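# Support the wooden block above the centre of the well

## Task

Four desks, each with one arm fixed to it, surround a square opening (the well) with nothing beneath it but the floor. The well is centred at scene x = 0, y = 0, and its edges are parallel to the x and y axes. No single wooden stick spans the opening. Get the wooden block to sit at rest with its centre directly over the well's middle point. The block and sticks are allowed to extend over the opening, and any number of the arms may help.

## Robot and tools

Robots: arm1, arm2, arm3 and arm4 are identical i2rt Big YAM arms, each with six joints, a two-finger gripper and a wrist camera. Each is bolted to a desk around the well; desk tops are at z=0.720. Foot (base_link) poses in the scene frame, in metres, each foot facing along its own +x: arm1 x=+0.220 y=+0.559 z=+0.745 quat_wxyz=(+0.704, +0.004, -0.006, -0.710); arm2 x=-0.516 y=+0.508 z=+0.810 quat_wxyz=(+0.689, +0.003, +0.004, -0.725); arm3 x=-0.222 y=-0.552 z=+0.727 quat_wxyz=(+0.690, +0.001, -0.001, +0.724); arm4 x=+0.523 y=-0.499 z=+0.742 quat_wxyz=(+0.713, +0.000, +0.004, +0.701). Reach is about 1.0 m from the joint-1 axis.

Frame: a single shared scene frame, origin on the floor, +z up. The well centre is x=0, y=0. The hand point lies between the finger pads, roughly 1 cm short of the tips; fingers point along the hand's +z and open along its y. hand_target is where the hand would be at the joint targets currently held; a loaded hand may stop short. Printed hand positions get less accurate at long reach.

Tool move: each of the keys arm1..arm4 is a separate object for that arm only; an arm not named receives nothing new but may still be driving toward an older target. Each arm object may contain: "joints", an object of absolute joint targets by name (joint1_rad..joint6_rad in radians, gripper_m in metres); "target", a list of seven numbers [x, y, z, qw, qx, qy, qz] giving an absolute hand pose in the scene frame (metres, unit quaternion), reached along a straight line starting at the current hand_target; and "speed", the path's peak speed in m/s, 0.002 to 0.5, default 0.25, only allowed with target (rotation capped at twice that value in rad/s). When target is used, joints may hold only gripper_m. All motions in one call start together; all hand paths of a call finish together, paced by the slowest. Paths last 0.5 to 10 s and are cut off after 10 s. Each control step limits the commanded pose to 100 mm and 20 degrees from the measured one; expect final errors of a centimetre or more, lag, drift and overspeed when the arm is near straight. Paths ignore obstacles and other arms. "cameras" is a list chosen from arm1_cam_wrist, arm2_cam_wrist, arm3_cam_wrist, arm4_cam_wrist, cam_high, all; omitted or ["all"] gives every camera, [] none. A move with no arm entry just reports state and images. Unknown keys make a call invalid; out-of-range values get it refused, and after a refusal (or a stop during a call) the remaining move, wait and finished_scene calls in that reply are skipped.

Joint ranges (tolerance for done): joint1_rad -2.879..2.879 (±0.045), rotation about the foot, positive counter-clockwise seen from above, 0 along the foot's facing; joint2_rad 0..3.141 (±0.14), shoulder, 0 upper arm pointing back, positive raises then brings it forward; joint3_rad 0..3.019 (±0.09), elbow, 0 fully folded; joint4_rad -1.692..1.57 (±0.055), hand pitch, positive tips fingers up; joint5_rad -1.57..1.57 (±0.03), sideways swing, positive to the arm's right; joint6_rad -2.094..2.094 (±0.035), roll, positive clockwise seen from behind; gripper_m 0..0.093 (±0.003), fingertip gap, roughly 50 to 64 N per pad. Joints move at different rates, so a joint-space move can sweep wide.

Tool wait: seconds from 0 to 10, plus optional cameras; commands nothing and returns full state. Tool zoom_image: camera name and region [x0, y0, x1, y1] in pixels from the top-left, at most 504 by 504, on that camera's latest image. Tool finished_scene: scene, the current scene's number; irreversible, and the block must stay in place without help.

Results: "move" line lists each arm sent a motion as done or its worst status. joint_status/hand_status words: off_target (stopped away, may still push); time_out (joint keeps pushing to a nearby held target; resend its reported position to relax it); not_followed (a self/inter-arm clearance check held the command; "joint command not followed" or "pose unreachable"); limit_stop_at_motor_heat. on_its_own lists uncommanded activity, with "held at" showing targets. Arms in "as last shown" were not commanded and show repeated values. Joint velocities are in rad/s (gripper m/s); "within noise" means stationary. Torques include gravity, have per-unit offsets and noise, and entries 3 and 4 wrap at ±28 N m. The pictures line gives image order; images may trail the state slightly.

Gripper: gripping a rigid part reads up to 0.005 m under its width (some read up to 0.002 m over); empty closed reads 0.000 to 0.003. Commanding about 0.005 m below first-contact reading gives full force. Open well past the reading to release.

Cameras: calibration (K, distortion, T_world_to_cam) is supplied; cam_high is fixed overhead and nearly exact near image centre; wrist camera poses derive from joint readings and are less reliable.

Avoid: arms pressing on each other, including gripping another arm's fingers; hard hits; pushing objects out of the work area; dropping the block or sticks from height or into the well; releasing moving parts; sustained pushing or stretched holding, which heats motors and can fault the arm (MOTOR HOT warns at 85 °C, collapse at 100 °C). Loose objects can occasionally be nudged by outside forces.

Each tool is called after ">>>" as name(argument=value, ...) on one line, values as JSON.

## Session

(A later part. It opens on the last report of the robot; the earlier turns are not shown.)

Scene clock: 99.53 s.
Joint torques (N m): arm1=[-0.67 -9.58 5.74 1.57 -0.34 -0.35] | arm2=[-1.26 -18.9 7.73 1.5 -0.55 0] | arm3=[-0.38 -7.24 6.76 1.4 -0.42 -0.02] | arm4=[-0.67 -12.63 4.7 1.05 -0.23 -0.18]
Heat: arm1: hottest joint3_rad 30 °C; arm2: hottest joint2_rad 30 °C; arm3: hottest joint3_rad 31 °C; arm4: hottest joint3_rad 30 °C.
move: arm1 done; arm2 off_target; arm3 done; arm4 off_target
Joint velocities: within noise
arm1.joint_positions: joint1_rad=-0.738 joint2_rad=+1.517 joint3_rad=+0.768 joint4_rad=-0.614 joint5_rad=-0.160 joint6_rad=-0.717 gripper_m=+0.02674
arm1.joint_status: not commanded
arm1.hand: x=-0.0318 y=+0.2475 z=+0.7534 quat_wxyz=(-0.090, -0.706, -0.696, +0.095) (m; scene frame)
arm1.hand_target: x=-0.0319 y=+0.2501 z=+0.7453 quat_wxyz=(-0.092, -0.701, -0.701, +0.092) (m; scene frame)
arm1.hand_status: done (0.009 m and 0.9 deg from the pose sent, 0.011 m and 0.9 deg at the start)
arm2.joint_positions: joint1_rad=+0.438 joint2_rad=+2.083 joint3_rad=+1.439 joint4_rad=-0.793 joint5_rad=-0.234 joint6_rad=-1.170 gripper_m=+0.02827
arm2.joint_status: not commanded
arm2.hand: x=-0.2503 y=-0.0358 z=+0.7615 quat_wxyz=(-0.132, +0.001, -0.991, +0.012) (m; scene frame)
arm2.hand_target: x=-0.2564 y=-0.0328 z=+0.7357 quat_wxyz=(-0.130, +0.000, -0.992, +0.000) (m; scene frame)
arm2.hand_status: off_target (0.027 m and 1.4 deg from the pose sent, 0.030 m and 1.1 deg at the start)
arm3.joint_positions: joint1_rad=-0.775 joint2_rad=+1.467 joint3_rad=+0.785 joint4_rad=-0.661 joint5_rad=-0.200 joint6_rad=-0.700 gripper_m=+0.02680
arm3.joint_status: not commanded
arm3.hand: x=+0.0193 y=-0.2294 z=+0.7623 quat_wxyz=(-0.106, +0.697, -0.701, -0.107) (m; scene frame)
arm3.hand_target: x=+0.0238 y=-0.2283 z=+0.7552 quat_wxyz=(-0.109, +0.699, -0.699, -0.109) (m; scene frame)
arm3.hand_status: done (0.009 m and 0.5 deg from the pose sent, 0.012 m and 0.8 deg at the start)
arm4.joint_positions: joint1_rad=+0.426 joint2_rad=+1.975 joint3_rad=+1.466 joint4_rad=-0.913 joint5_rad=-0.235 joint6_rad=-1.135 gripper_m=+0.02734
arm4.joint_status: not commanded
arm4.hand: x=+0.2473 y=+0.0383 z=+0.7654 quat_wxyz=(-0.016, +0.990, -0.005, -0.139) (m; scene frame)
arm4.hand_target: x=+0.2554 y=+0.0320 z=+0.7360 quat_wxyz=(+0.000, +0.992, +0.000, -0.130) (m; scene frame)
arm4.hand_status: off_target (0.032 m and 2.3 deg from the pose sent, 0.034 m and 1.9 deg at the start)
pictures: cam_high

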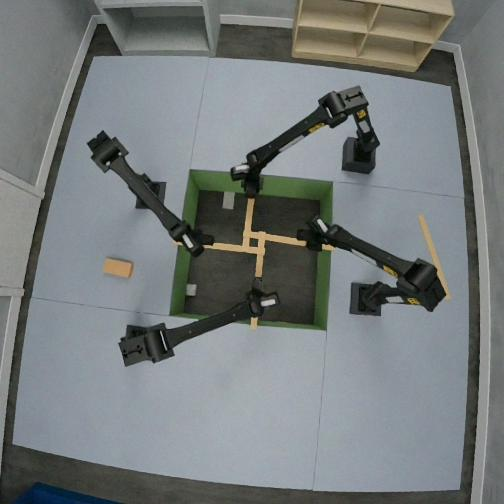

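>>> zoom_image(camera="cam_high", region=[235, 225, 270, 260])

>>> wait(seconds=0.1, cameras=["arm2_cam_wrist","arm3_cam_wrist","arm4_cam_wrist","arm1_cam_wrist"])

Scaled by 14.400 from the camera's 504x504 image, which has a finer 720x720 frame.

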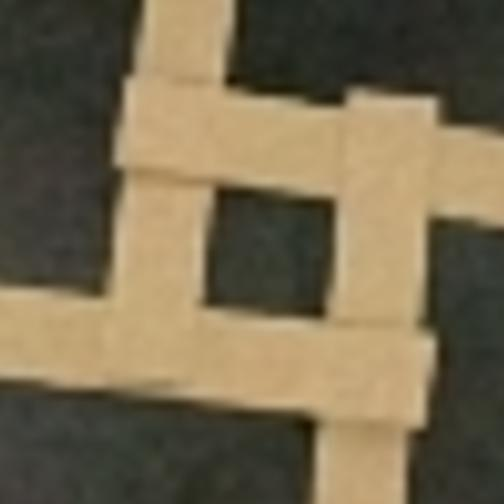

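Scene clock: 100.37 s.
Joint torques (N m): arm1=[-0.67 -9.58 5.74 1.57 -0.34 -0.35] | arm2=[-1.85 -19.02 7.73 1.5 -0.55 0.04] | arm3=[-0.38 -7.3 6.76 1.4 -0.43 -0.02] | arm4=[-0.56 -12.57 4.72 1.02 -0.23 -0.18]
Heat: arm1: hottest joint3_rad 30 °C; arm2: hottest joint2_rad 30 °C; arm3: hottest joint3_rad 31 °C; arm4: hottest joint3_rad 30 °C.
Joint velocities: within noise
arm1.joint_positions: joint1_rad=-0.738 joint2_rad=+1.517 joint3_rad=+0.768 joint4_rad=-0.614 joint5_rad=-0.160 joint6_rad=-0.717 gripper_m=+0.02674
arm1.joint_status: not commanded
arm1.hand: x=-0.0319 y=+0.2474 z=+0.7534 quat_wxyz=(-0.091, -0.706, -0.696, +0.095) (m; scene frame)
arm1.hand_target: x=-0.0320 y=+0.2501 z=+0.7453 quat_wxyz=(-0.092, -0.701, -0.701, +0.092) (m; scene frame)
arm1.hand_status: done (0.009 m and 0.9 deg from the pose sent, 0.011 m and 0.9 deg at the start)
arm2.joint_positions: joint1_rad=+0.438 joint2_rad=+2.083 joint3_rad=+1.439 joint4_rad=-0.793 joint5_rad=-0.234 joint6_rad=-1.170 gripper_m=+0.02827
arm2.joint_status: not commanded
arm2.hand: x=-0.2503 y=-0.0358 z=+0.7615 quat_wxyz=(-0.132, +0.001, -0.991, +0.012) (m; scene frame)
arm2.hand_target: x=-0.2564 y=-0.0328 z=+0.7357 quat_wxyz=(-0.130, +0.000, -0.992, +0.000) (m; scene frame)
arm2.hand_status: off_target (0.027 m and 1.4 deg from the pose sent, 0.030 m and 1.1 deg at the start)
arm3.joint_positions: joint1_rad=-0.775 joint2_rad=+1.467 joint3_rad=+0.785 joint4_rad=-0.661 joint5_rad=-0.200 joint6_rad=-0.700 gripper_m=+0.02680
arm3.joint_status: not commanded
arm3.hand: x=+0.0193 y=-0.2294 z=+0.7623 quat_wxyz=(-0.106, +0.697, -0.701, -0.107) (m; scene frame)
arm3.hand_target: x=+0.0238 y=-0.2283 z=+0.7552 quat_wxyz=(-0.109, +0.699, -0.699, -0.109) (m; scene frame)
arm3.hand_status: done (0.009 m and 0.5 deg from the pose sent, 0.012 m and 0.8 deg at the start)
arm4.joint_positions: joint1_rad=+0.426 joint2_rad=+1.975 joint3_rad=+1.466 joint4_rad=-0.913 joint5_rad=-0.235 joint6_rad=-1.135 gripper_m=+0.02734
arm4.joint_status: not commanded
arm4.hand: x=+0.2473 y=+0.0383 z=+0.7654 quat_wxyz=(-0.016, +0.990, -0.005, -0.139) (m; scene frame)
arm4.hand_target: x=+0.2554 y=+0.0320 z=+0.7360 quat_wxyz=(+0.000, +0.992, +0.000, -0.130) (m; scene frame)
arm4.hand_status: off_target (0.032 m and 2.3 deg from the pose sent, 0.034 m and 1.9 deg at the start)
wait: 0.10 s; at rest from the start
pictures: arm1_cam_wrist, arm2_cam_wrist, arm3_cam_wrist, arm4_cam_wrist
camera_calibration:
arm1_cam_wrist: T_world_to_cam=[[-0.99997, 0.00706167, -0.00323488, -0.0305243], [0.00549155, 0.937286, 0.348518, -0.49104], [0.00549312, 0.34849, -0.937297, 0.748145], [0, 0, 0, 1]] pos_world=[-0.0319365, 0.19974, 0.872271]
arm2_cam_wrist: T_world_to_cam=[[-0.0000167815, -0.999841, 0.017805, -0.0480687], [-0.941633, 0.00600972, 0.336588, -0.486527], [-0.336642, -0.0167601, -0.941484, 0.752414], [0, 0, 0, 1]] pos_world=[-0.204836, -0.0325266, 0.873]
arm3_cam_wrist: T_world_to_cam=[[0.999977, 0.00500081, -0.00459517, -0.0139985], [0.00619204, -0.949264, 0.31442, -0.453733], [-0.00278967, -0.314441, -0.949273, 0.77388], [0, 0, 0, 1]] pos_world=[0.0189666, -0.187303, 0.877222]
arm4_cam_wrist: T_world_to_cam=[[0.0076149, 0.999762, 0.0204431, -0.0539454], [0.946264, -0.0138142, 0.323101, -0.474644], [0.323306, 0.0168842, -0.946144, 0.77276], [0, 0, 0, 1]] pos_world=[0.199711, 0.0343284, 0.885602]

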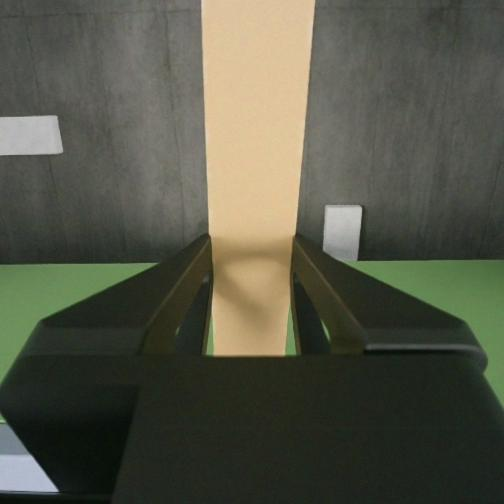

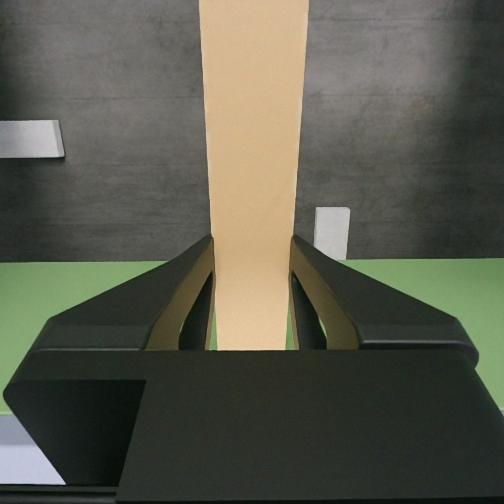

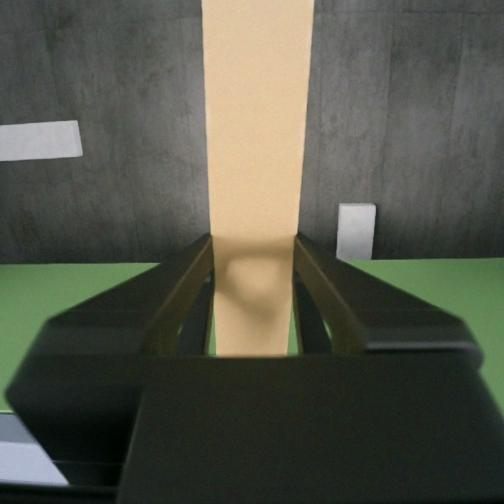

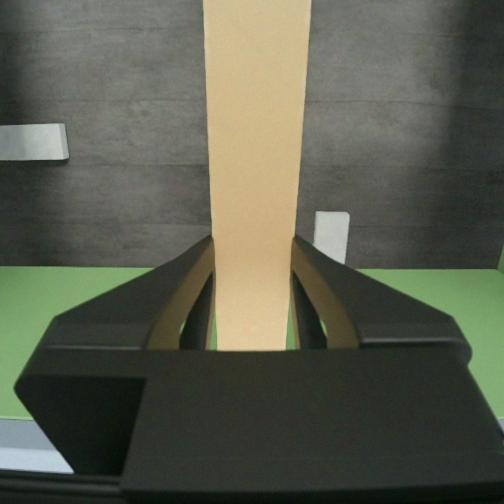

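>>> move(arm1={"joints":{"gripper_m":0.04}}, arm2={"joints":{"gripper_m":0.04}}, arm3={"joints":{"gripper_m":0.04}}, arm4={"joints":{"gripper_m":0.04}}, cameras=["cam_high","arm1_cam_wrist","arm2_cam_wrist","arm3_cam_wrist","arm4_cam_wrist"])

>>> zoom_image(camera="cam_high", region=[160, 150, 350, 340])

>>> zoom_image(camera="cam_high", region=[235, 225, 270, 260])

Scene clock: 101.53 s.
Joint torques (N m): arm1=[-0.67 -9.7 5.74 1.33 -0.22 -0.23] | arm2=[-1.03 -19.6 7.83 1.21 -0.43 -0.01] | arm3=[-0.32 -7.94 6.76 0.9 -0.3 -0.02] | arm4=[-0.38 -14.45 5.78 0.75 -0.24 -0.08]
Heat: arm1: hottest joint3_rad 30 °C; arm2: hottest joint2_rad 30 °C; arm3: hottest joint3_rad 31 °C; arm4: hottest joint3_rad 30 °C.
move: arm1 done; arm2 done; arm3 done; arm4 done
Joint velocities: within noise
arm1.joint_positions: joint1_rad=-0.738 joint2_rad=+1.518 joint3_rad=+0.768 joint4_rad=-0.608 joint5_rad=-0.163 joint6_rad=-0.728 gripper_m=+0.03991
arm1.joint_status: all done
arm1.hand: x=-0.0323 y=+0.2460 z=+0.7535 quat_wxyz=(-0.092, -0.702, -0.700, +0.098) (m; scene frame)
arm1.hand_target: x=-0.0319 y=+0.2500 z=+0.7453 quat_wxyz=(-0.092, -0.701, -0.701, +0.092) (m; scene frame)
arm1.hand_status: not commanded
arm2.joint_positions: joint1_rad=+0.438 joint2_rad=+2.087 joint3_rad=+1.439 joint4_rad=-0.785 joint5_rad=-0.237 joint6_rad=-1.170 gripper_m=+0.03991
arm2.joint_status: all done
arm2.hand: x=-0.2493 y=-0.0367 z=+0.7597 quat_wxyz=(-0.134, +0.001, -0.991, +0.013) (m; scene frame)
arm2.hand_target: x=-0.2563 y=-0.0328 z=+0.7358 quat_wxyz=(-0.130, +0.000, -0.992, +0.000) (m; scene frame)
arm2.hand_status: not commanded
arm3.joint_positions: joint1_rad=-0.776 joint2_rad=+1.477 joint3_rad=+0.784 joint4_rad=-0.647 joint5_rad=-0.203 joint6_rad=-0.700 gripper_m=+0.03991
arm3.joint_status: all done
arm3.hand: x=+0.0205 y=-0.2275 z=+0.7595 quat_wxyz=(-0.108, +0.697, -0.700, -0.109) (m; scene frame)
arm3.hand_target: x=+0.0238 y=-0.2282 z=+0.7552 quat_wxyz=(-0.109, +0.699, -0.699, -0.109) (m; scene frame)
arm3.hand_status: not commanded
arm4.joint_positions: joint1_rad=+0.425 joint2_rad=+1.997 joint3_rad=+1.446 joint4_rad=-0.908 joint5_rad=-0.235 joint6_rad=-1.146 gripper_m=+0.03992
arm4.joint_status: all done
arm4.hand: x=+0.2512 y=+0.0294 z=+0.7461 quat_wxyz=(-0.001, +0.991, -0.002, -0.132) (m; scene frame)
arm4.hand_target: x=+0.2554 y=+0.0318 z=+0.7359 quat_wxyz=(+0.000, +0.992, +0.000, -0.130) (m; scene frame)
arm4.hand_status: not commanded
pictures: arm1_cam_wrist, arm2_cam_wrist, arm3_cam_wrist, arm4_cam_wrist, cam_high
camera_calibration:
arm1_cam_wrist: T_world_to_cam=[[-0.999992, -0.00393833, 0.000427821, -0.030916], [-0.00355365, 0.93952, 0.342476, -0.485999], [-0.00175073, 0.342472, -0.939526, 0.75167], [0, 0, 0, 1]] pos_world=[-0.0313268, 0.199058, 0.872671]
arm2_cam_wrist: T_world_to_cam=[[0.000275605, -0.999789, 0.0205455, -0.0509775], [-0.943101, 0.00657166, 0.332441, -0.482221], [-0.332506, -0.0194682, -0.9429, 0.752925], [0, 0, 0, 1]] pos_world=[-0.204417, -0.0331397, 0.87129]
arm3_cam_wrist: T_world_to_cam=[[0.999978, 0.00533999, -0.00393602, -0.0156328], [0.00629601, -0.95088, 0.309496, -0.447639], [-0.00208998, -0.309514, -0.950893, 0.774045], [0, 0, 0, 1]] pos_world=[0.0200686, -0.185989, 0.874515]
arm4_cam_wrist: T_world_to_cam=[[-0.00225356, 0.999951, -0.00967776, -0.0197729], [0.94154, 0.00538212, 0.336859, -0.481846], [0.336894, -0.00835286, -0.941505, 0.747294], [0, 0, 0, 1]] pos_world=[0.201874, 0.0286073, 0.865704]

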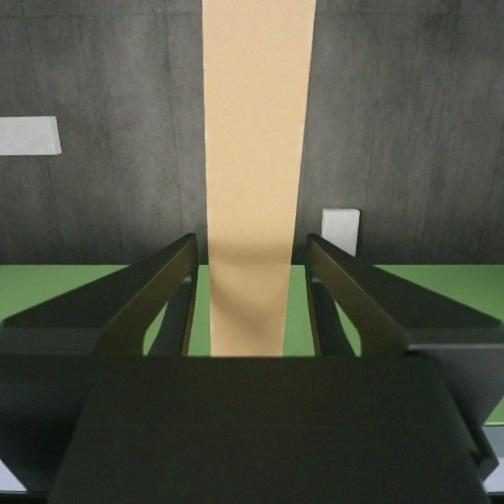

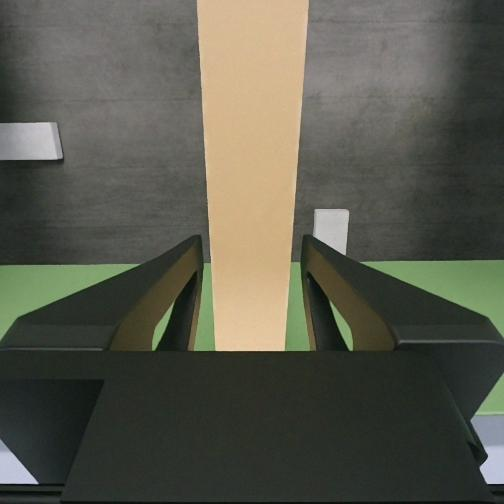

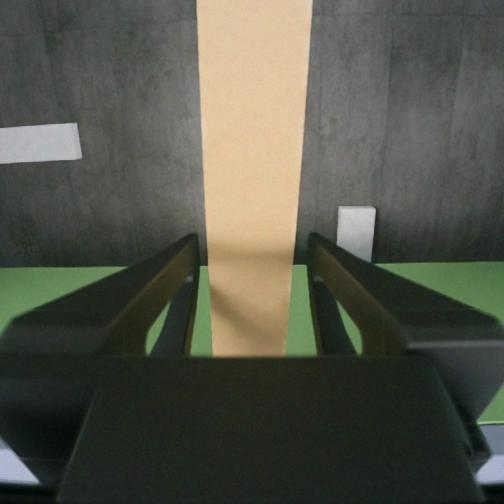

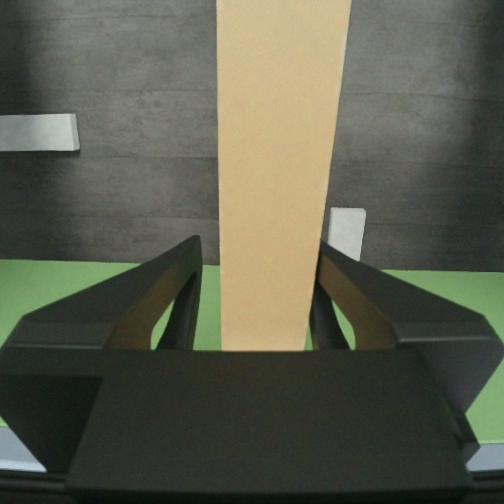

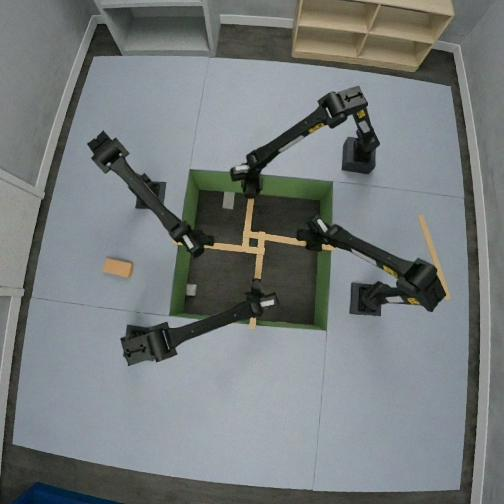

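Scaled by 2.653 from the camera's 504x504 image, which has a finer 720x720 frame.

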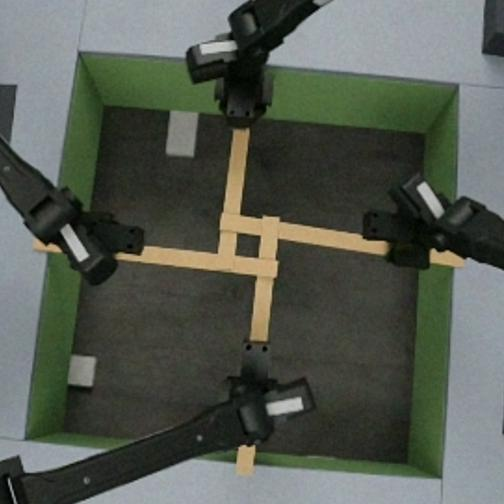

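Scaled by 14.400 from the camera's 504x504 image, which has a finer 720x720 frame.

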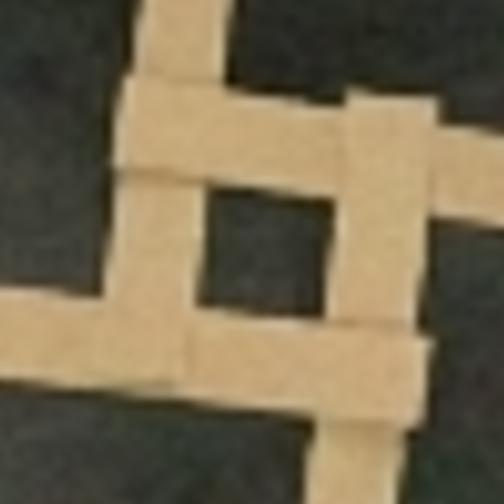

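>>> move(arm1={"joints":{"gripper_m":0.075}}, arm2={"joints":{"gripper_m":0.075}}, arm3={"joints":{"gripper_m":0.075}}, arm4={"joints":{"gripper_m":0.075}}, cameras=["arm4_cam_wrist"])

>>> move(arm1={"target":[-0.034,0.250,0.84,0.0916,0.7011,0.7011,-0.0916],"speed":0.06}, arm2={"target":[-0.252,-0.036,0.84,0.1296,0,0.9916,0],"speed":0.06}, arm3={"target":[0.024,-0.232,0.84,-0.1092,0.6986,-0.6986,-0.1092],"speed":0.06}, arm4={"target":[0.252,0.034,0.84,0,0.9916,0,-0.1296],"speed":0.06}, cameras=["cam_high","arm1_cam_wrist","arm2_cam_wrist","arm3_cam_wrist","arm4_cam_wrist"])

>>> zoom_image(camera="cam_high", region=[160, 150, 350, 340])

Scene clock: 102.63 s.
Joint torques (N m): arm1=[-0.73 -9.64 5.75 1.32 -0.21 -0.23] | arm2=[-0.97 -19.43 7.71 1.17 -0.41 0] | arm3=[-0.32 -7.94 6.76 0.88 -0.29 -0.02] | arm4=[-0.67 -14.21 5.9 0.76 -0.25 -0.08]
Heat: arm1: hottest joint3_rad 30 °C; arm2: hottest joint2_rad 30 °C; arm3: hottest joint3_rad 31 °C; arm4: hottest joint3_rad 30 °C.
move: arm1 done; arm2 done; arm3 done; arm4 done
Joint velocities: within noise
arm1.joint_positions: joint1_rad=-0.738 joint2_rad=+1.518 joint3_rad=+0.768 joint4_rad=-0.608 joint5_rad=-0.163 joint6_rad=-0.728 gripper_m=+0.07478
arm1.joint_status: all done
arm1.hand: x=-0.0323 y=+0.2460 z=+0.7535 quat_wxyz=(-0.092, -0.702, -0.700, +0.098) (m; scene frame)
arm1.hand_target: x=-0.0319 y=+0.2501 z=+0.7453 quat_wxyz=(-0.092, -0.701, -0.701, +0.092) (m; scene frame)
arm1.hand_status: not commanded
arm2.joint_positions: joint1_rad=+0.438 joint2_rad=+2.087 joint3_rad=+1.439 joint4_rad=-0.784 joint5_rad=-0.237 joint6_rad=-1.170 gripper_m=+0.07479
arm2.joint_status: all done
arm2.hand: x=-0.2493 y=-0.0368 z=+0.7597 quat_wxyz=(-0.135, +0.001, -0.991, +0.013) (m; scene frame)
arm2.hand_target: x=-0.2563 y=-0.0328 z=+0.7358 quat_wxyz=(-0.130, +0.000, -0.992, +0.000) (m; scene frame)
arm2.hand_status: not commanded
arm3.joint_positions: joint1_rad=-0.776 joint2_rad=+1.477 joint3_rad=+0.784 joint4_rad=-0.647 joint5_rad=-0.203 joint6_rad=-0.700 gripper_m=+0.07480
arm3.joint_status: all done
arm3.hand: x=+0.0206 y=-0.2274 z=+0.7595 quat_wxyz=(-0.108, +0.697, -0.700, -0.109) (m; scene frame)
arm3.hand_target: x=+0.0239 y=-0.2281 z=+0.7552 quat_wxyz=(-0.109, +0.699, -0.699, -0.109) (m; scene frame)
arm3.hand_status: not commanded
arm4.joint_positions: joint1_rad=+0.425 joint2_rad=+1.997 joint3_rad=+1.446 joint4_rad=-0.908 joint5_rad=-0.235 joint6_rad=-1.146 gripper_m=+0.07480
arm4.joint_status: all done
arm4.hand: x=+0.2512 y=+0.0294 z=+0.7461 quat_wxyz=(-0.001, +0.991, -0.002, -0.132) (m; scene frame)
arm4.hand_target: x=+0.2554 y=+0.0318 z=+0.7359 quat_wxyz=(+0.000, +0.992, +0.000, -0.130) (m; scene frame)
arm4.hand_status: not commanded
pictures: arm4_cam_wrist
camera_calibration:
arm4_cam_wrist: T_world_to_cam=[[-0.00263924, 0.999951, -0.00950104, -0.0198467], [0.941538, 0.00568573, 0.336859, -0.481855], [0.336896, -0.00805654, -0.941507, 0.747286], [0, 0, 0, 1]] pos_world=[0.201874, 0.028606, 0.865704]

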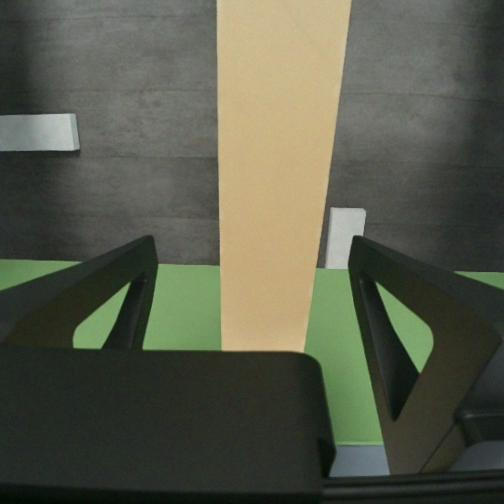

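Scene clock: 104.97 s.
Joint torques (N m): arm1=[-0.73 -10.64 10.47 0.47 -0.2 -0.23] | arm2=[-0.15 -23.65 12.22 0.18 -0.35 -0.01] | arm3=[-0.44 -9.17 11.4 -0.02 -0.3 -0.03] | arm4=[-0.32 -15.44 9.17 -0.2 -0.23 -0.01]
Heat: arm1: hottest joint3_rad 30 °C; arm2: hottest joint2_rad 30 °C; arm3: hottest joint3_rad 31 °C; arm4: hottest joint3_rad 30 °C.
move: arm1 off_target; arm2 off_target; arm3 off_target; arm4 off_target
Joint velocities: within noise
arm1.joint_positions: joint1_rad=-0.738 joint2_rad=+1.370 joint3_rad=+0.836 joint4_rad=-0.885 joint5_rad=-0.163 joint6_rad=-0.729 gripper_m=+0.07488
arm1.joint_status: not commanded
arm1.hand: x=-0.0181 y=+0.2625 z=+0.8198 quat_wxyz=(-0.091, -0.705, -0.700, +0.067) (m; scene frame)
arm1.hand_target: x=-0.0334 y=+0.2507 z=+0.8402 quat_wxyz=(-0.091, -0.701, -0.701, +0.092) (m; scene frame)
arm1.hand_status: off_target (0.029 m and 2.8 deg from the pose sent, 0.087 m and 0.7 deg at the start)
arm2.joint_positions: joint1_rad=+0.438 joint2_rad=+1.993 joint3_rad=+1.476 joint4_rad=-0.980 joint5_rad=-0.237 joint6_rad=-1.170 gripper_m=+0.07489
arm2.joint_status: not commanded
arm2.hand: x=-0.2558 y=-0.0214 z=+0.8215 quat_wxyz=(-0.122, -0.003, -0.992, -0.017) (m; scene frame)
arm2.hand_target: x=-0.2522 y=-0.0353 z=+0.8401 quat_wxyz=(-0.130, +0.000, -0.992, +0.000) (m; scene frame)
arm2.hand_status: off_target (0.024 m and 2.1 deg from the pose sent, 0.080 m and 1.7 deg at the start)
arm3.joint_positions: joint1_rad=-0.782 joint2_rad=+1.355 joint3_rad=+0.849 joint4_rad=-0.887 joint5_rad=-0.204 joint6_rad=-0.706 gripper_m=+0.07489
arm3.joint_status: not commanded
arm3.hand: x=+0.0093 y=-0.2436 z=+0.8165 quat_wxyz=(-0.082, +0.697, -0.704, -0.108) (m; scene frame)
arm3.hand_target: x=+0.0234 y=-0.2327 z=+0.8401 quat_wxyz=(-0.109, +0.699, -0.699, -0.109) (m; scene frame)
arm3.hand_status: off_target (0.030 m and 3.1 deg from the pose sent, 0.081 m and 0.3 deg at the start)
arm4.joint_positions: joint1_rad=+0.425 joint2_rad=+1.907 joint3_rad=+1.529 joint4_rad=-1.118 joint5_rad=-0.234 joint6_rad=-1.146 gripper_m=+0.07490
arm4.joint_status: not commanded
arm4.hand: x=+0.2553 y=+0.0218 z=+0.8224 quat_wxyz=(+0.016, +0.992, -0.004, -0.124) (m; scene frame)
arm4.hand_target: x=+0.2524 y=+0.0335 z=+0.8400 quat_wxyz=(+0.000, +0.992, +0.000, -0.130) (m; scene frame)
arm4.hand_status: off_target (0.022 m and 2.0 deg from the pose sent, 0.094 m and 0.4 deg at the start)
pictures: arm1_cam_wrist, arm2_cam_wrist, arm3_cam_wrist, arm4_cam_wrist, cam_high
camera_calibration:
arm1_cam_wrist: T_world_to_cam=[[-0.99914, -0.00485854, -0.0411809, 0.017559], [-0.0203143, 0.923126, 0.38396, -0.55415], [0.0361497, 0.384466, -0.922431, 0.783985], [0, 0, 0, 1]] pos_world=[-0.0220541, 0.210219, 0.936667]
arm2_cam_wrist: T_world_to_cam=[[0.000144203, -0.999208, -0.0398002, 0.012572], [-0.934617, -0.0142899, 0.35537, -0.526062], [-0.355657, 0.0371467, -0.933878, 0.797233], [0, 0, 0, 1]] pos_world=[-0.208127, -0.02457, 0.931965]
arm3_cam_wrist: T_world_to_cam=[[0.999248, 0.00455019, -0.0385157, 0.023943], [0.0175933, -0.938217, 0.345599, -0.506973], [-0.0345636, -0.346016, -0.937592, 0.803926], [0, 0, 0, 1]] pos_world=[0.0127809, -0.197588, 0.929886]
arm4_cam_wrist: T_world_to_cam=[[-0.00230741, 0.99907, -0.0430552, 0.0161002], [0.936127, 0.0172987, 0.351236, -0.522066], [0.351654, -0.0394946, -0.935296, 0.809413], [0, 0, 0, 1]] pos_world=[0.204124, 0.0249133, 0.941103]

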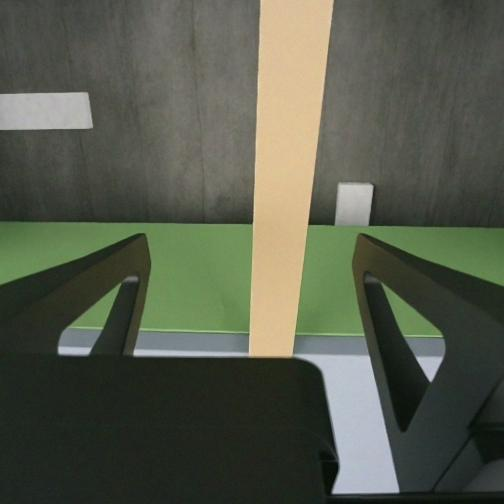

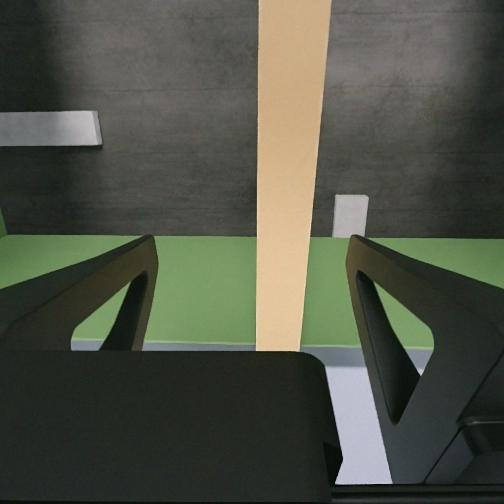

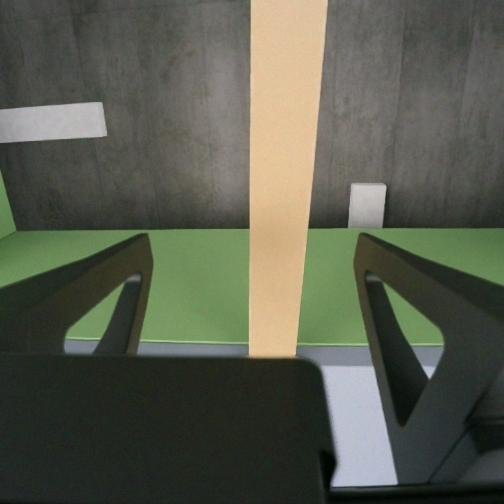

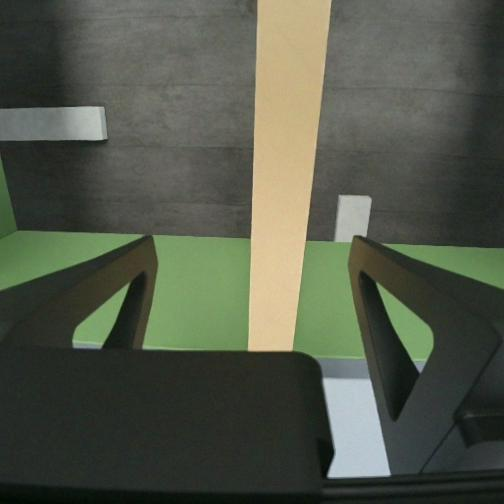

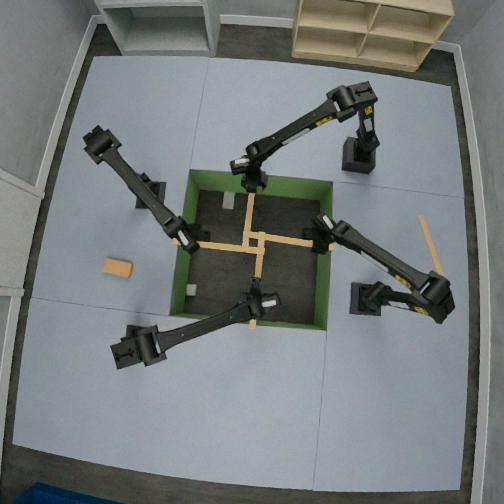

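Scaled by 2.653 from the camera's 504x504 image, which has a finer 720x720 frame.

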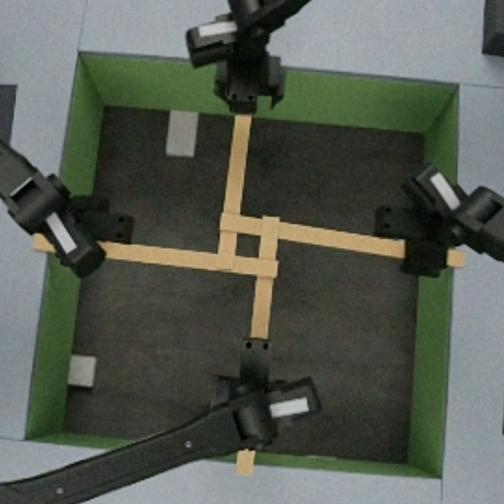

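>>> move(arm1={"target":[-0.034,0.262,0.95,0.0916,0.7011,0.7011,-0.0916],"speed":0.15}, arm2={"target":[-0.262,-0.036,0.95,0.1296,0,0.9916,0],"speed":0.15}, arm3={"target":[0.024,-0.242,0.95,-0.1092,0.6986,-0.6986,-0.1092],"speed":0.15}, arm4={"target":[0.262,0.034,0.95,0,0.9916,0,-0.1296],"speed":0.15}, cameras=["cam_high"])

>>> zoom_image(camera="cam_high", region=[90, 240, 150, 300])

Scene clock: 106.80 s.
Joint torques (N m): arm1=[-0.91 -9.52 11.73 0.58 -0.22 -0.25] | arm2=[-0.97 -22.42 13.55 0.16 -0.44 -0.04] | arm3=[-0.38 -8.23 12.68 -0.05 -0.31 -0.03] | arm4=[-0.73 -14.86 9.95 -0.21 -0.29 -0.07]
Heat: arm1: hottest joint3_rad 30 °C; arm2: hottest joint2_rad 30 °C; arm3: hottest joint3_rad 31 °C; arm4: hottest joint3_rad 30 °C.
move: arm1 off_target; arm2 off_target; arm3 off_target; arm4 off_target
Joint velocities: within noise
arm1.joint_positions: joint1_rad=-0.755 joint2_rad=+1.241 joint3_rad=+1.024 joint4_rad=-1.205 joint5_rad=-0.167 joint6_rad=-0.748 gripper_m=+0.07488
arm1.joint_status: not commanded
arm1.hand: x=-0.0204 y=+0.2707 z=+0.9277 quat_wxyz=(-0.091, -0.704, -0.701, +0.068) (m; scene frame)
arm1.hand_target: x=-0.0332 y=+0.2627 z=+0.9499 quat_wxyz=(-0.091, -0.701, -0.701, +0.092) (m; scene frame)
arm1.hand_status: off_target (0.028 m and 2.8 deg from the pose sent, 0.131 m and 2.8 deg at the start)
arm2.joint_positions: joint1_rad=+0.429 joint2_rad=+1.875 joint3_rad=+1.609 joint4_rad=-1.230 joint5_rad=-0.237 joint6_rad=-1.179 gripper_m=+0.07489
arm2.joint_status: not commanded
arm2.hand: x=-0.2612 y=-0.0228 z=+0.9331 quat_wxyz=(-0.123, -0.002, -0.992, -0.015) (m; scene frame)
arm2.hand_target: x=-0.2622 y=-0.0354 z=+0.9501 quat_wxyz=(-0.129, +0.000, -0.992, +0.000) (m; scene frame)
arm2.hand_status: off_target (0.021 m and 1.9 deg from the pose sent, 0.129 m and 2.1 deg at the start)
arm3.joint_positions: joint1_rad=-0.801 joint2_rad=+1.242 joint3_rad=+1.051 joint4_rad=-1.204 joint5_rad=-0.208 joint6_rad=-0.724 gripper_m=+0.07489
arm3.joint_status: not commanded
arm3.hand: x=+0.0126 y=-0.2497 z=+0.9251 quat_wxyz=(-0.083, +0.697, -0.704, -0.108) (m; scene frame)
arm3.hand_target: x=+0.0233 y=-0.2428 z=+0.9499 quat_wxyz=(-0.109, +0.699, -0.699, -0.109) (m; scene frame)
arm3.hand_status: off_target (0.028 m and 3.0 deg from the pose sent, 0.134 m and 3.1 deg at the start)
arm4.joint_positions: joint1_rad=+0.416 joint2_rad=+1.829 joint3_rad=+1.716 joint4_rad=-1.383 joint5_rad=-0.234 joint6_rad=-1.155 gripper_m=+0.07490
arm4.joint_status: not commanded
arm4.hand: x=+0.2617 y=+0.0230 z=+0.9342 quat_wxyz=(+0.015, +0.992, -0.004, -0.125) (m; scene frame)
arm4.hand_target: x=+0.2623 y=+0.0334 z=+0.9500 quat_wxyz=(+0.000, +0.992, +0.000, -0.130) (m; scene frame)
arm4.hand_status: off_target (0.019 m and 1.8 deg from the pose sent, 0.128 m and 2.0 deg at the start)
pictures: cam_high

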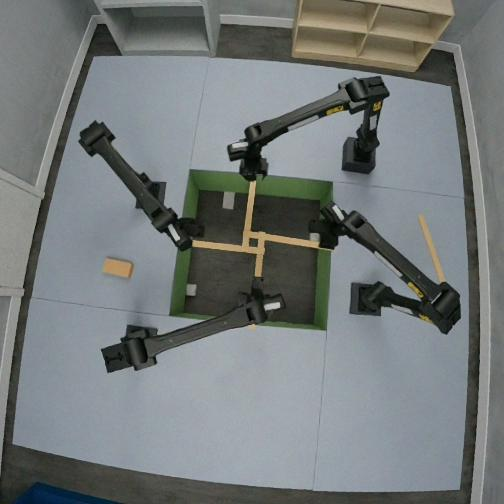

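Scaled by 8.400 from the camera's 504x504 image, which has a finer 720x720 frame.

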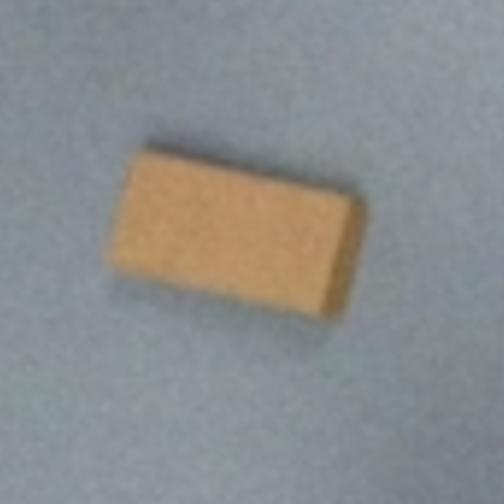

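>>> move(arm1={"target":[-0.034,0.36,1.05,0.0916,0.7011,0.7011,-0.0916],"speed":0.2}, arm2={"target":[-0.36,-0.036,1.05,0.1296,0,0.9916,0],"speed":0.2}, arm3={"target":[0.10,-0.48,0.97,0,0.674,-0.739,0],"speed":0.25}, arm4={"target":[0.42,0.034,1.05,0,0.9916,0,-0.1296],"speed":0.2}, cameras=[])

>>> move(arm3={"target":[0.167,-0.653,0.93,0,0.643,-0.766,0],"speed":0.25}, cameras=["cam_high","arm3_cam_wrist"])

Scene clock: 110.27 s.
Joint torques (N m): arm1=[-0.97 -7 12.01 0.4 -0.26 -0.22] | arm2=[-0.79 -21.07 14.22 0.13 -0.42 -0.06] | arm3=[-0.09 -5.71 12.55 -0.4 -0.16 -0.03] | arm4=[0.09 -13.92 9.84 -0.31 -0.5 -0.08]
Heat: arm1: hottest joint3_rad 31 °C; arm2: hottest joint2_rad 30 °C; arm3: hottest joint3_rad 32 °C; arm4: hottest joint3_rad 30 °C.
move: arm1 off_target; arm2 off_target; arm3 off_target; arm4 off_target
Joint velocities: within noise
arm1.joint_positions: joint1_rad=-0.988 joint2_rad=+1.076 joint3_rad=+1.162 joint4_rad=-1.552 joint5_rad=-0.207 joint6_rad=-0.981 gripper_m=+0.07488
arm1.joint_status: not commanded
arm1.hand: x=-0.0238 y=+0.3630 z=+1.0274 quat_wxyz=(-0.096, -0.704, -0.700, +0.068) (m; scene frame)
arm1.hand_target: x=-0.0332 y=+0.3605 z=+1.0497 quat_wxyz=(-0.091, -0.701, -0.701, +0.092) (m; scene frame)
arm1.hand_status: off_target (0.025 m and 2.8 deg from the pose sent, 0.152 m and 2.8 deg at the start)
arm2.joint_positions: joint1_rad=+0.259 joint2_rad=+1.780 joint3_rad=+1.726 joint4_rad=-1.494 joint5_rad=-0.251 joint6_rad=-1.350 gripper_m=+0.07489
arm2.joint_status: not commanded
arm2.hand: x=-0.3590 y=-0.0267 z=+1.0287 quat_wxyz=(-0.124, -0.005, -0.992, -0.021) (m; scene frame)
arm2.hand_target: x=-0.3601 y=-0.0351 z=+1.0500 quat_wxyz=(-0.129, +0.000, -0.992, +0.000) (m; scene frame)
arm2.hand_status: off_target (0.023 m and 2.5 deg from the pose sent, 0.154 m and 2.0 deg at the start)
arm3.joint_positions: joint1_rad=-1.390 joint2_rad=+1.188 joint3_rad=+1.104 joint4_rad=-1.516 joint5_rad=+0.004 joint6_rad=-1.242 gripper_m=+0.07489
arm3.joint_status: not commanded
arm3.hand: x=+0.0863 y=-0.4817 z=+0.9542 quat_wxyz=(+0.013, +0.671, -0.742, -0.006) (m; scene frame)
arm3.hand_target: x=+0.0993 y=-0.4802 z=+0.9698 quat_wxyz=(+0.000, +0.674, -0.739, +0.000) (m; scene frame)
arm3.hand_status: off_target (0.021 m and 1.7 deg from the pose sent, 0.250 m and 16.4 deg at the start)
arm4.joint_positions: joint1_rad=+0.131 joint2_rad=+1.743 joint3_rad=+1.855 joint4_rad=-1.677 joint5_rad=-0.249 joint6_rad=-1.437 gripper_m=+0.07490
arm4.joint_status: not commanded
arm4.hand: x=+0.4221 y=+0.0291 z=+1.0319 quat_wxyz=(+0.015, +0.992, -0.010, -0.126) (m; scene frame)
arm4.hand_target: x=+0.4200 y=+0.0333 z=+1.0498 quat_wxyz=(-0.002, +0.992, +0.000, -0.130) (m; scene frame)
arm4.hand_status: off_target (0.019 m and 2.1 deg from the pose sent, 0.196 m and 1.8 deg at the start; a joint's target at an end of its range on 26 of 62 steps)
pictures: none
No camera images: "cameras" was empty.

Scene clock: 112.00 s.
Joint torques (N m): arm1=[-0.91 -7 12.03 0.43 -0.25 -0.23] | arm2=[-0.91 -21.48 13.91 0.12 -0.46 -0.04] | arm3=[0.38 -8.18 12.16 0.18 -0.18 -0.03] | arm4=[0.21 -13.92 9.87 -0.29 -0.5 -0.08]
Heat: arm1: hottest joint3_rad 31 °C; arm2: hottest joint2_rad 30 °C; arm3: hottest joint3_rad 32 °C; arm4: hottest joint3_rad 30 °C.
move: arm3 off_target
Joint velocities: within noise
arm1, arm2, arm4: as last shown
arm1.hand: x=-0.0237 y=+0.3630 z=+1.0274 quat_wxyz=(-0.097, -0.704, -0.700, +0.068) (m; scene frame)
arm1.hand_target: x=-0.0331 y=+0.3604 z=+1.0497 quat_wxyz=(-0.091, -0.701, -0.701, +0.092) (m; scene frame)
arm2.hand: x=-0.3590 y=-0.0267 z=+1.0287 quat_wxyz=(-0.124, -0.005, -0.992, -0.020) (m; scene frame)
arm2.hand_target: x=-0.3601 y=-0.0352 z=+1.0500 quat_wxyz=(-0.129, +0.000, -0.992, +0.000) (m; scene frame)
arm3.joint_positions: joint1_rad=-1.870 joint2_rad=+1.388 joint3_rad=+1.183 joint4_rad=-1.410 joint5_rad=+0.005 joint6_rad=-1.634 gripper_m=+0.07489
arm3.joint_status: not commanded
arm3.hand: x=+0.1480 y=-0.6487 z=+0.9163 quat_wxyz=(+0.014, +0.637, -0.770, -0.017) (m; scene frame)
arm3.hand_target: x=+0.1661 y=-0.6528 z=+0.9301 quat_wxyz=(+0.000, +0.643, -0.766, +0.000) (m; scene frame)
arm3.hand_status: off_target (0.024 m and 2.7 deg from the pose sent, 0.191 m and 4.5 deg at the start)
arm4.joint_positions: joint1_rad=+0.131 joint2_rad=+1.743 joint3_rad=+1.855 joint4_rad=-1.677 joint5_rad=-0.249 joint6_rad=-1.438 gripper_m=+0.07490
arm4.hand_target: x=+0.4200 y=+0.0334 z=+1.0498 quat_wxyz=(-0.002, +0.992, +0.000, -0.130) (m; scene frame)
pictures: arm3_cam_wrist, cam_high
camera_calibration:
arm3_cam_wrist: T_world_to_cam=[[0.982752, -0.178162, -0.0495728, -0.214902], [-0.116511, -0.804668, 0.582181, -1.03429], [-0.143612, -0.566364, -0.811546, 0.519794], [0, 0, 0, 1]] pos_world=[0.165339, -0.576153, 1.01333]

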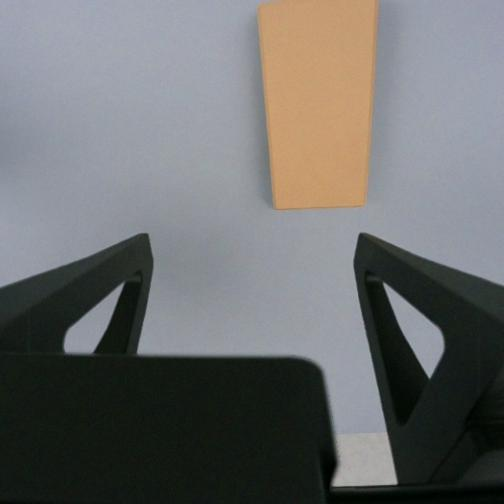

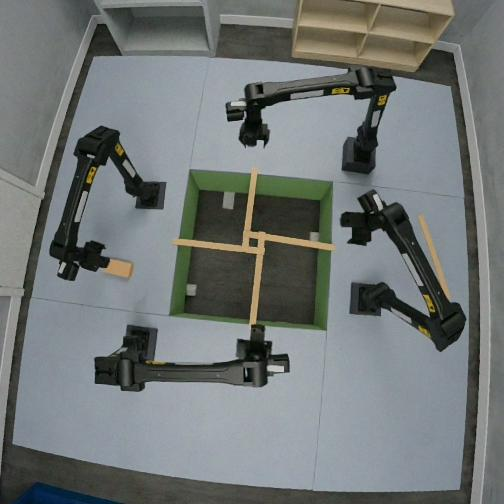

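>>> move(arm3={"target":[0.195,-0.652,0.865,0,0.6756,-0.7373,0],"speed":0.15}, cameras=["cam_high","arm3_cam_wrist"])

>>> zoom_image(camera="cam_high", region=[160, 150, 350, 340])

Scene clock: 114.00 s.
Joint torques (N m): arm1=[-0.91 -7 12.01 0.44 -0.25 -0.23] | arm2=[-0.73 -21.89 14.01 -0.06 -0.37 -0.05] | arm3=[1.03 -9.7 8.09 0.29 -0.18 -0.03] | arm4=[0.03 -13.86 9.83 -0.32 -0.49 -0.07]
Heat: arm1: hottest joint3_rad 32 °C; arm2: hottest joint2_rad 30 °C; arm3: hottest joint3_rad 32 °C; arm4: hottest joint3_rad 31 °C.
move: arm3 done
Joint velocities: within noise
arm1, arm2: as last shown
arm2.hand_target: x=-0.3601 y=-0.0352 z=+1.0499 quat_wxyz=(-0.129, +0.000, -0.992, +0.000) (m; scene frame)
arm3.joint_positions: joint1_rad=-1.859 joint2_rad=+1.506 joint3_rad=+1.175 joint4_rad=-1.245 joint5_rad=+0.004 joint6_rad=-1.703 gripper_m=+0.07489
arm3.joint_status: not commanded
arm3.hand: x=+0.1901 y=-0.6544 z=+0.8674 quat_wxyz=(+0.002, +0.668, -0.744, -0.002) (m; scene frame)
arm3.hand_target: x=+0.1949 y=-0.6519 z=+0.8649 quat_wxyz=(+0.000, +0.676, -0.737, +0.000) (m; scene frame)
arm3.hand_status: done (0.006 m and 1.2 deg from the pose sent, 0.070 m and 6.3 deg at the start)
arm4.joint_positions: joint1_rad=+0.131 joint2_rad=+1.743 joint3_rad=+1.855 joint4_rad=-1.678 joint5_rad=-0.249 joint6_rad=-1.438 gripper_m=+0.07490
arm4.joint_status: not commanded
arm4.hand: x=+0.4221 y=+0.0290 z=+1.0319 quat_wxyz=(+0.015, +0.992, -0.010, -0.126) (m; scene frame)
arm4.hand_target: x=+0.4200 y=+0.0333 z=+1.0498 quat_wxyz=(-0.002, +0.992, +0.000, -0.130) (m; scene frame)
arm4.hand_status: not commanded
pictures: arm3_cam_wrist, cam_high
camera_calibration:
arm3_cam_wrist: T_world_to_cam=[[0.995016, -0.0992062, -0.0100627, -0.244738], [-0.0746421, -0.807933, 0.584528, -1.01769], [-0.0661188, -0.580863, -0.811311, 0.45839], [0, 0, 0, 1]] pos_world=[0.197864, -0.580244, 0.964303]

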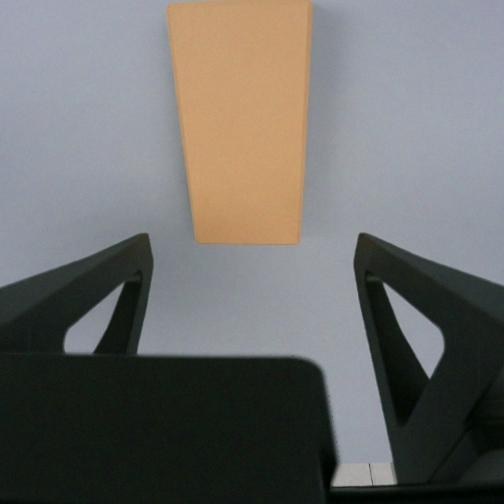

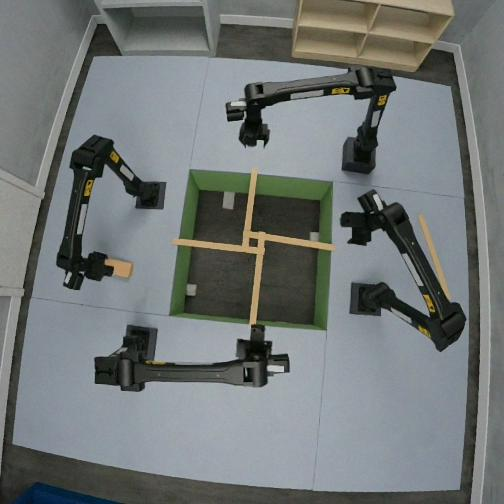

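Scaled by 2.653 from the camera's 504x504 image, which has a finer 720x720 frame.

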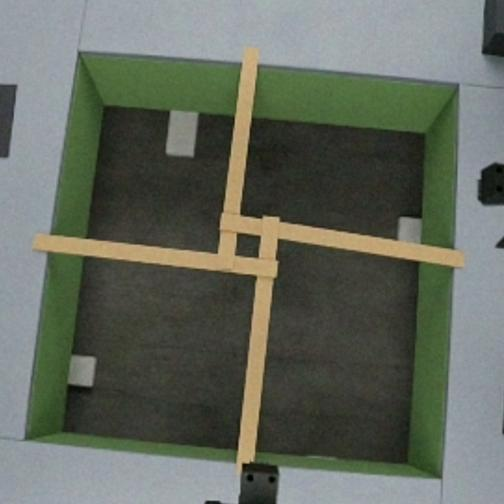

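>>> move(arm3={"target":[0.189,-0.648,0.80,0,0.6762,-0.7367,0],"speed":0.15,"joints":{"gripper_m":0.092}}, cameras=["arm3_cam_wrist"])

Scene clock: 115.47 s.
Joint torques (N m): arm1=[-0.91 -7 12.03 0.43 -0.25 -0.23] | arm2=[-0.5 -21.89 14.04 -0.02 -0.41 -0.03] | arm3=[1.08 -9.64 7.54 0.35 -0.18 0.01] | arm4=[0.21 -13.98 9.84 -0.24 -0.48 -0.08]
Heat: arm1: hottest joint3_rad 32 °C; arm2: hottest joint2_rad 30 °C; arm3: hottest joint3_rad 32 °C; arm4: hottest joint3_rad 31 °C.
move: arm3 done
Joint velocities: within noise
arm1, arm2, arm4: as last shown
arm3.joint_positions: joint1_rad=-1.854 joint2_rad=+1.562 joint3_rad=+1.053 joint4_rad=-1.068 joint5_rad=+0.004 joint6_rad=-1.703 gripper_m=+0.09189
arm3.joint_status: all done
arm3.hand: x=+0.1844 y=-0.6509 z=+0.8023 quat_wxyz=(+0.003, +0.670, -0.743, -0.002) (m; scene frame)
arm3.hand_target: x=+0.1889 y=-0.6480 z=+0.8001 quat_wxyz=(+0.000, +0.676, -0.737, +0.000) (m; scene frame)
arm3.hand_status: done (0.006 m and 1.1 deg from the pose sent, 0.068 m and 1.3 deg at the start)
pictures: arm3_cam_wrist
camera_calibration:
arm3_cam_wrist: T_world_to_cam=[[0.995486, -0.0942903, -0.0108084, -0.235569], [-0.0702218, -0.808375, 0.584465, -0.978315], [-0.0638467, -0.581068, -0.811347, 0.40668], [0, 0, 0, 1]] pos_world=[0.191772, -0.576748, 0.899204]

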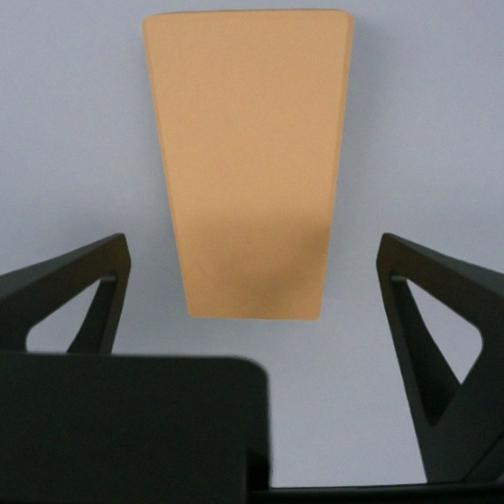

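>>> move(arm3={"target":[0.189,-0.648,0.745,0,0.6762,-0.7367,0],"speed":0.1}, cameras=["arm3_cam_wrist"])

Scene clock: 116.90 s.
Joint torques (N m): arm1=[-0.91 -7 12.03 0.43 -0.26 -0.23] | arm2=[-0.38 -21.36 13.93 0.08 -0.42 0] | arm3=[1.08 -9.99 6.72 0.35 -0.18 0] | arm4=[0.09 -13.74 9.85 -0.29 -0.5 -0.08]
Heat: arm1: hottest joint3_rad 32 °C; arm2: hottest joint2_rad 30 °C; arm3: hottest joint3_rad 32 °C; arm4: hottest joint3_rad 31 °C.
move: arm3 done
Joint velocities: within noise
arm1, arm2, arm4: as last shown
arm3.joint_positions: joint1_rad=-1.854 joint2_rad=+1.644 joint3_rad=+0.990 joint4_rad=-0.917 joint5_rad=+0.004 joint6_rad=-1.703 gripper_m=+0.09189
arm3.joint_status: not commanded
arm3.hand: x=+0.1860 y=-0.6512 z=+0.7492 quat_wxyz=(+0.001, +0.670, -0.743, +0.000) (m; scene frame)
arm3.hand_target: x=+0.1890 y=-0.6479 z=+0.7452 quat_wxyz=(+0.000, +0.676, -0.737, +0.000) (m; scene frame)
arm3.hand_status: done (0.006 m and 1.0 deg from the pose sent, 0.058 m and 1.1 deg at the start)
pictures: arm3_cam_wrist
camera_calibration:
arm3_cam_wrist: T_world_to_cam=[[0.995532, -0.0942648, -0.00544959, -0.241786], [-0.0732966, -0.807892, 0.584755, -0.946715], [-0.0595245, -0.581743, -0.811192, 0.362334], [0, 0, 0, 1]] pos_world=[0.192883, -0.57685, 0.846201]

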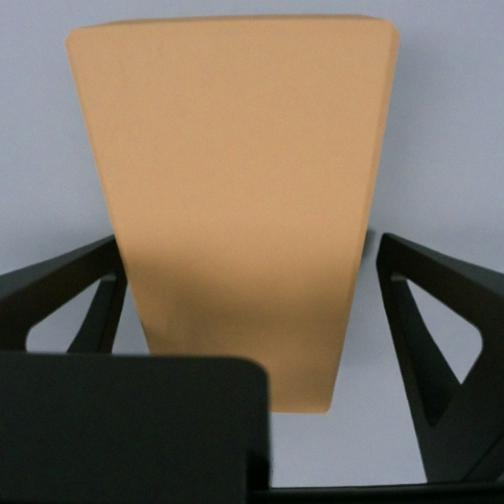

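>>> move(arm3={"joints":{"gripper_m":0.060}}, cameras=["arm3_cam_wrist"])

Scene clock: 117.67 s.
Joint torques (N m): arm1=[-0.97 -7.06 12.01 0.43 -0.25 -0.23] | arm2=[-0.62 -21.13 14.01 0.21 -0.44 -0.04] | arm3=[1.08 -9.99 6.83 0.32 -0.17 0] | arm4=[0.09 -14.04 9.83 -0.29 -0.48 -0.08]
Heat: arm1: hottest joint3_rad 33 °C; arm2: hottest joint2_rad 30 °C; arm3: hottest joint3_rad 31 °C; arm4: hottest joint3_rad 31 °C.
move: arm3 off_target
Joint velocities: within noise
arm1, arm2, arm4: as last shown
arm3.joint_positions: joint1_rad=-1.854 joint2_rad=+1.644 joint3_rad=+0.989 joint4_rad=-0.916 joint5_rad=+0.004 joint6_rad=-1.703 gripper_m=+0.06929
arm3.joint_status: gripper_m off_target (ended at +0.06932, target +0.06000)
arm3.hand: x=+0.1856 y=-0.6510 z=+0.7489 quat_wxyz=(+0.001, +0.670, -0.743, +0.000) (m; scene frame)
arm3.hand_target: x=+0.1889 y=-0.6479 z=+0.7451 quat_wxyz=(+0.000, +0.676, -0.737, +0.000) (m; scene frame)
arm3.hand_status: not commanded
pictures: arm3_cam_wrist
camera_calibration:
arm3_cam_wrist: T_world_to_cam=[[0.995525, -0.0942923, -0.00618048, -0.240776], [-0.072896, -0.807952, 0.584721, -0.946513], [-0.0601283, -0.581655, -0.811211, 0.362227], [0, 0, 0, 1]] pos_world=[0.192481, -0.57675, 0.845801]

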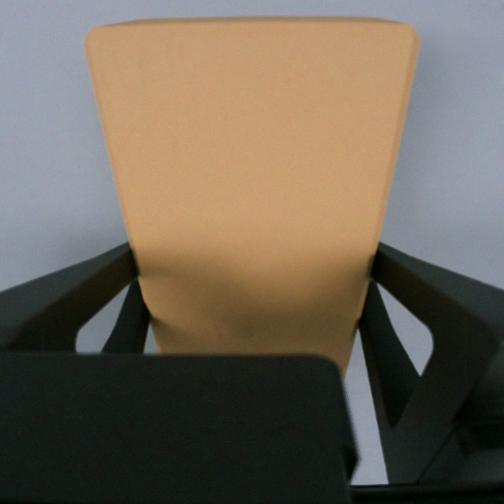

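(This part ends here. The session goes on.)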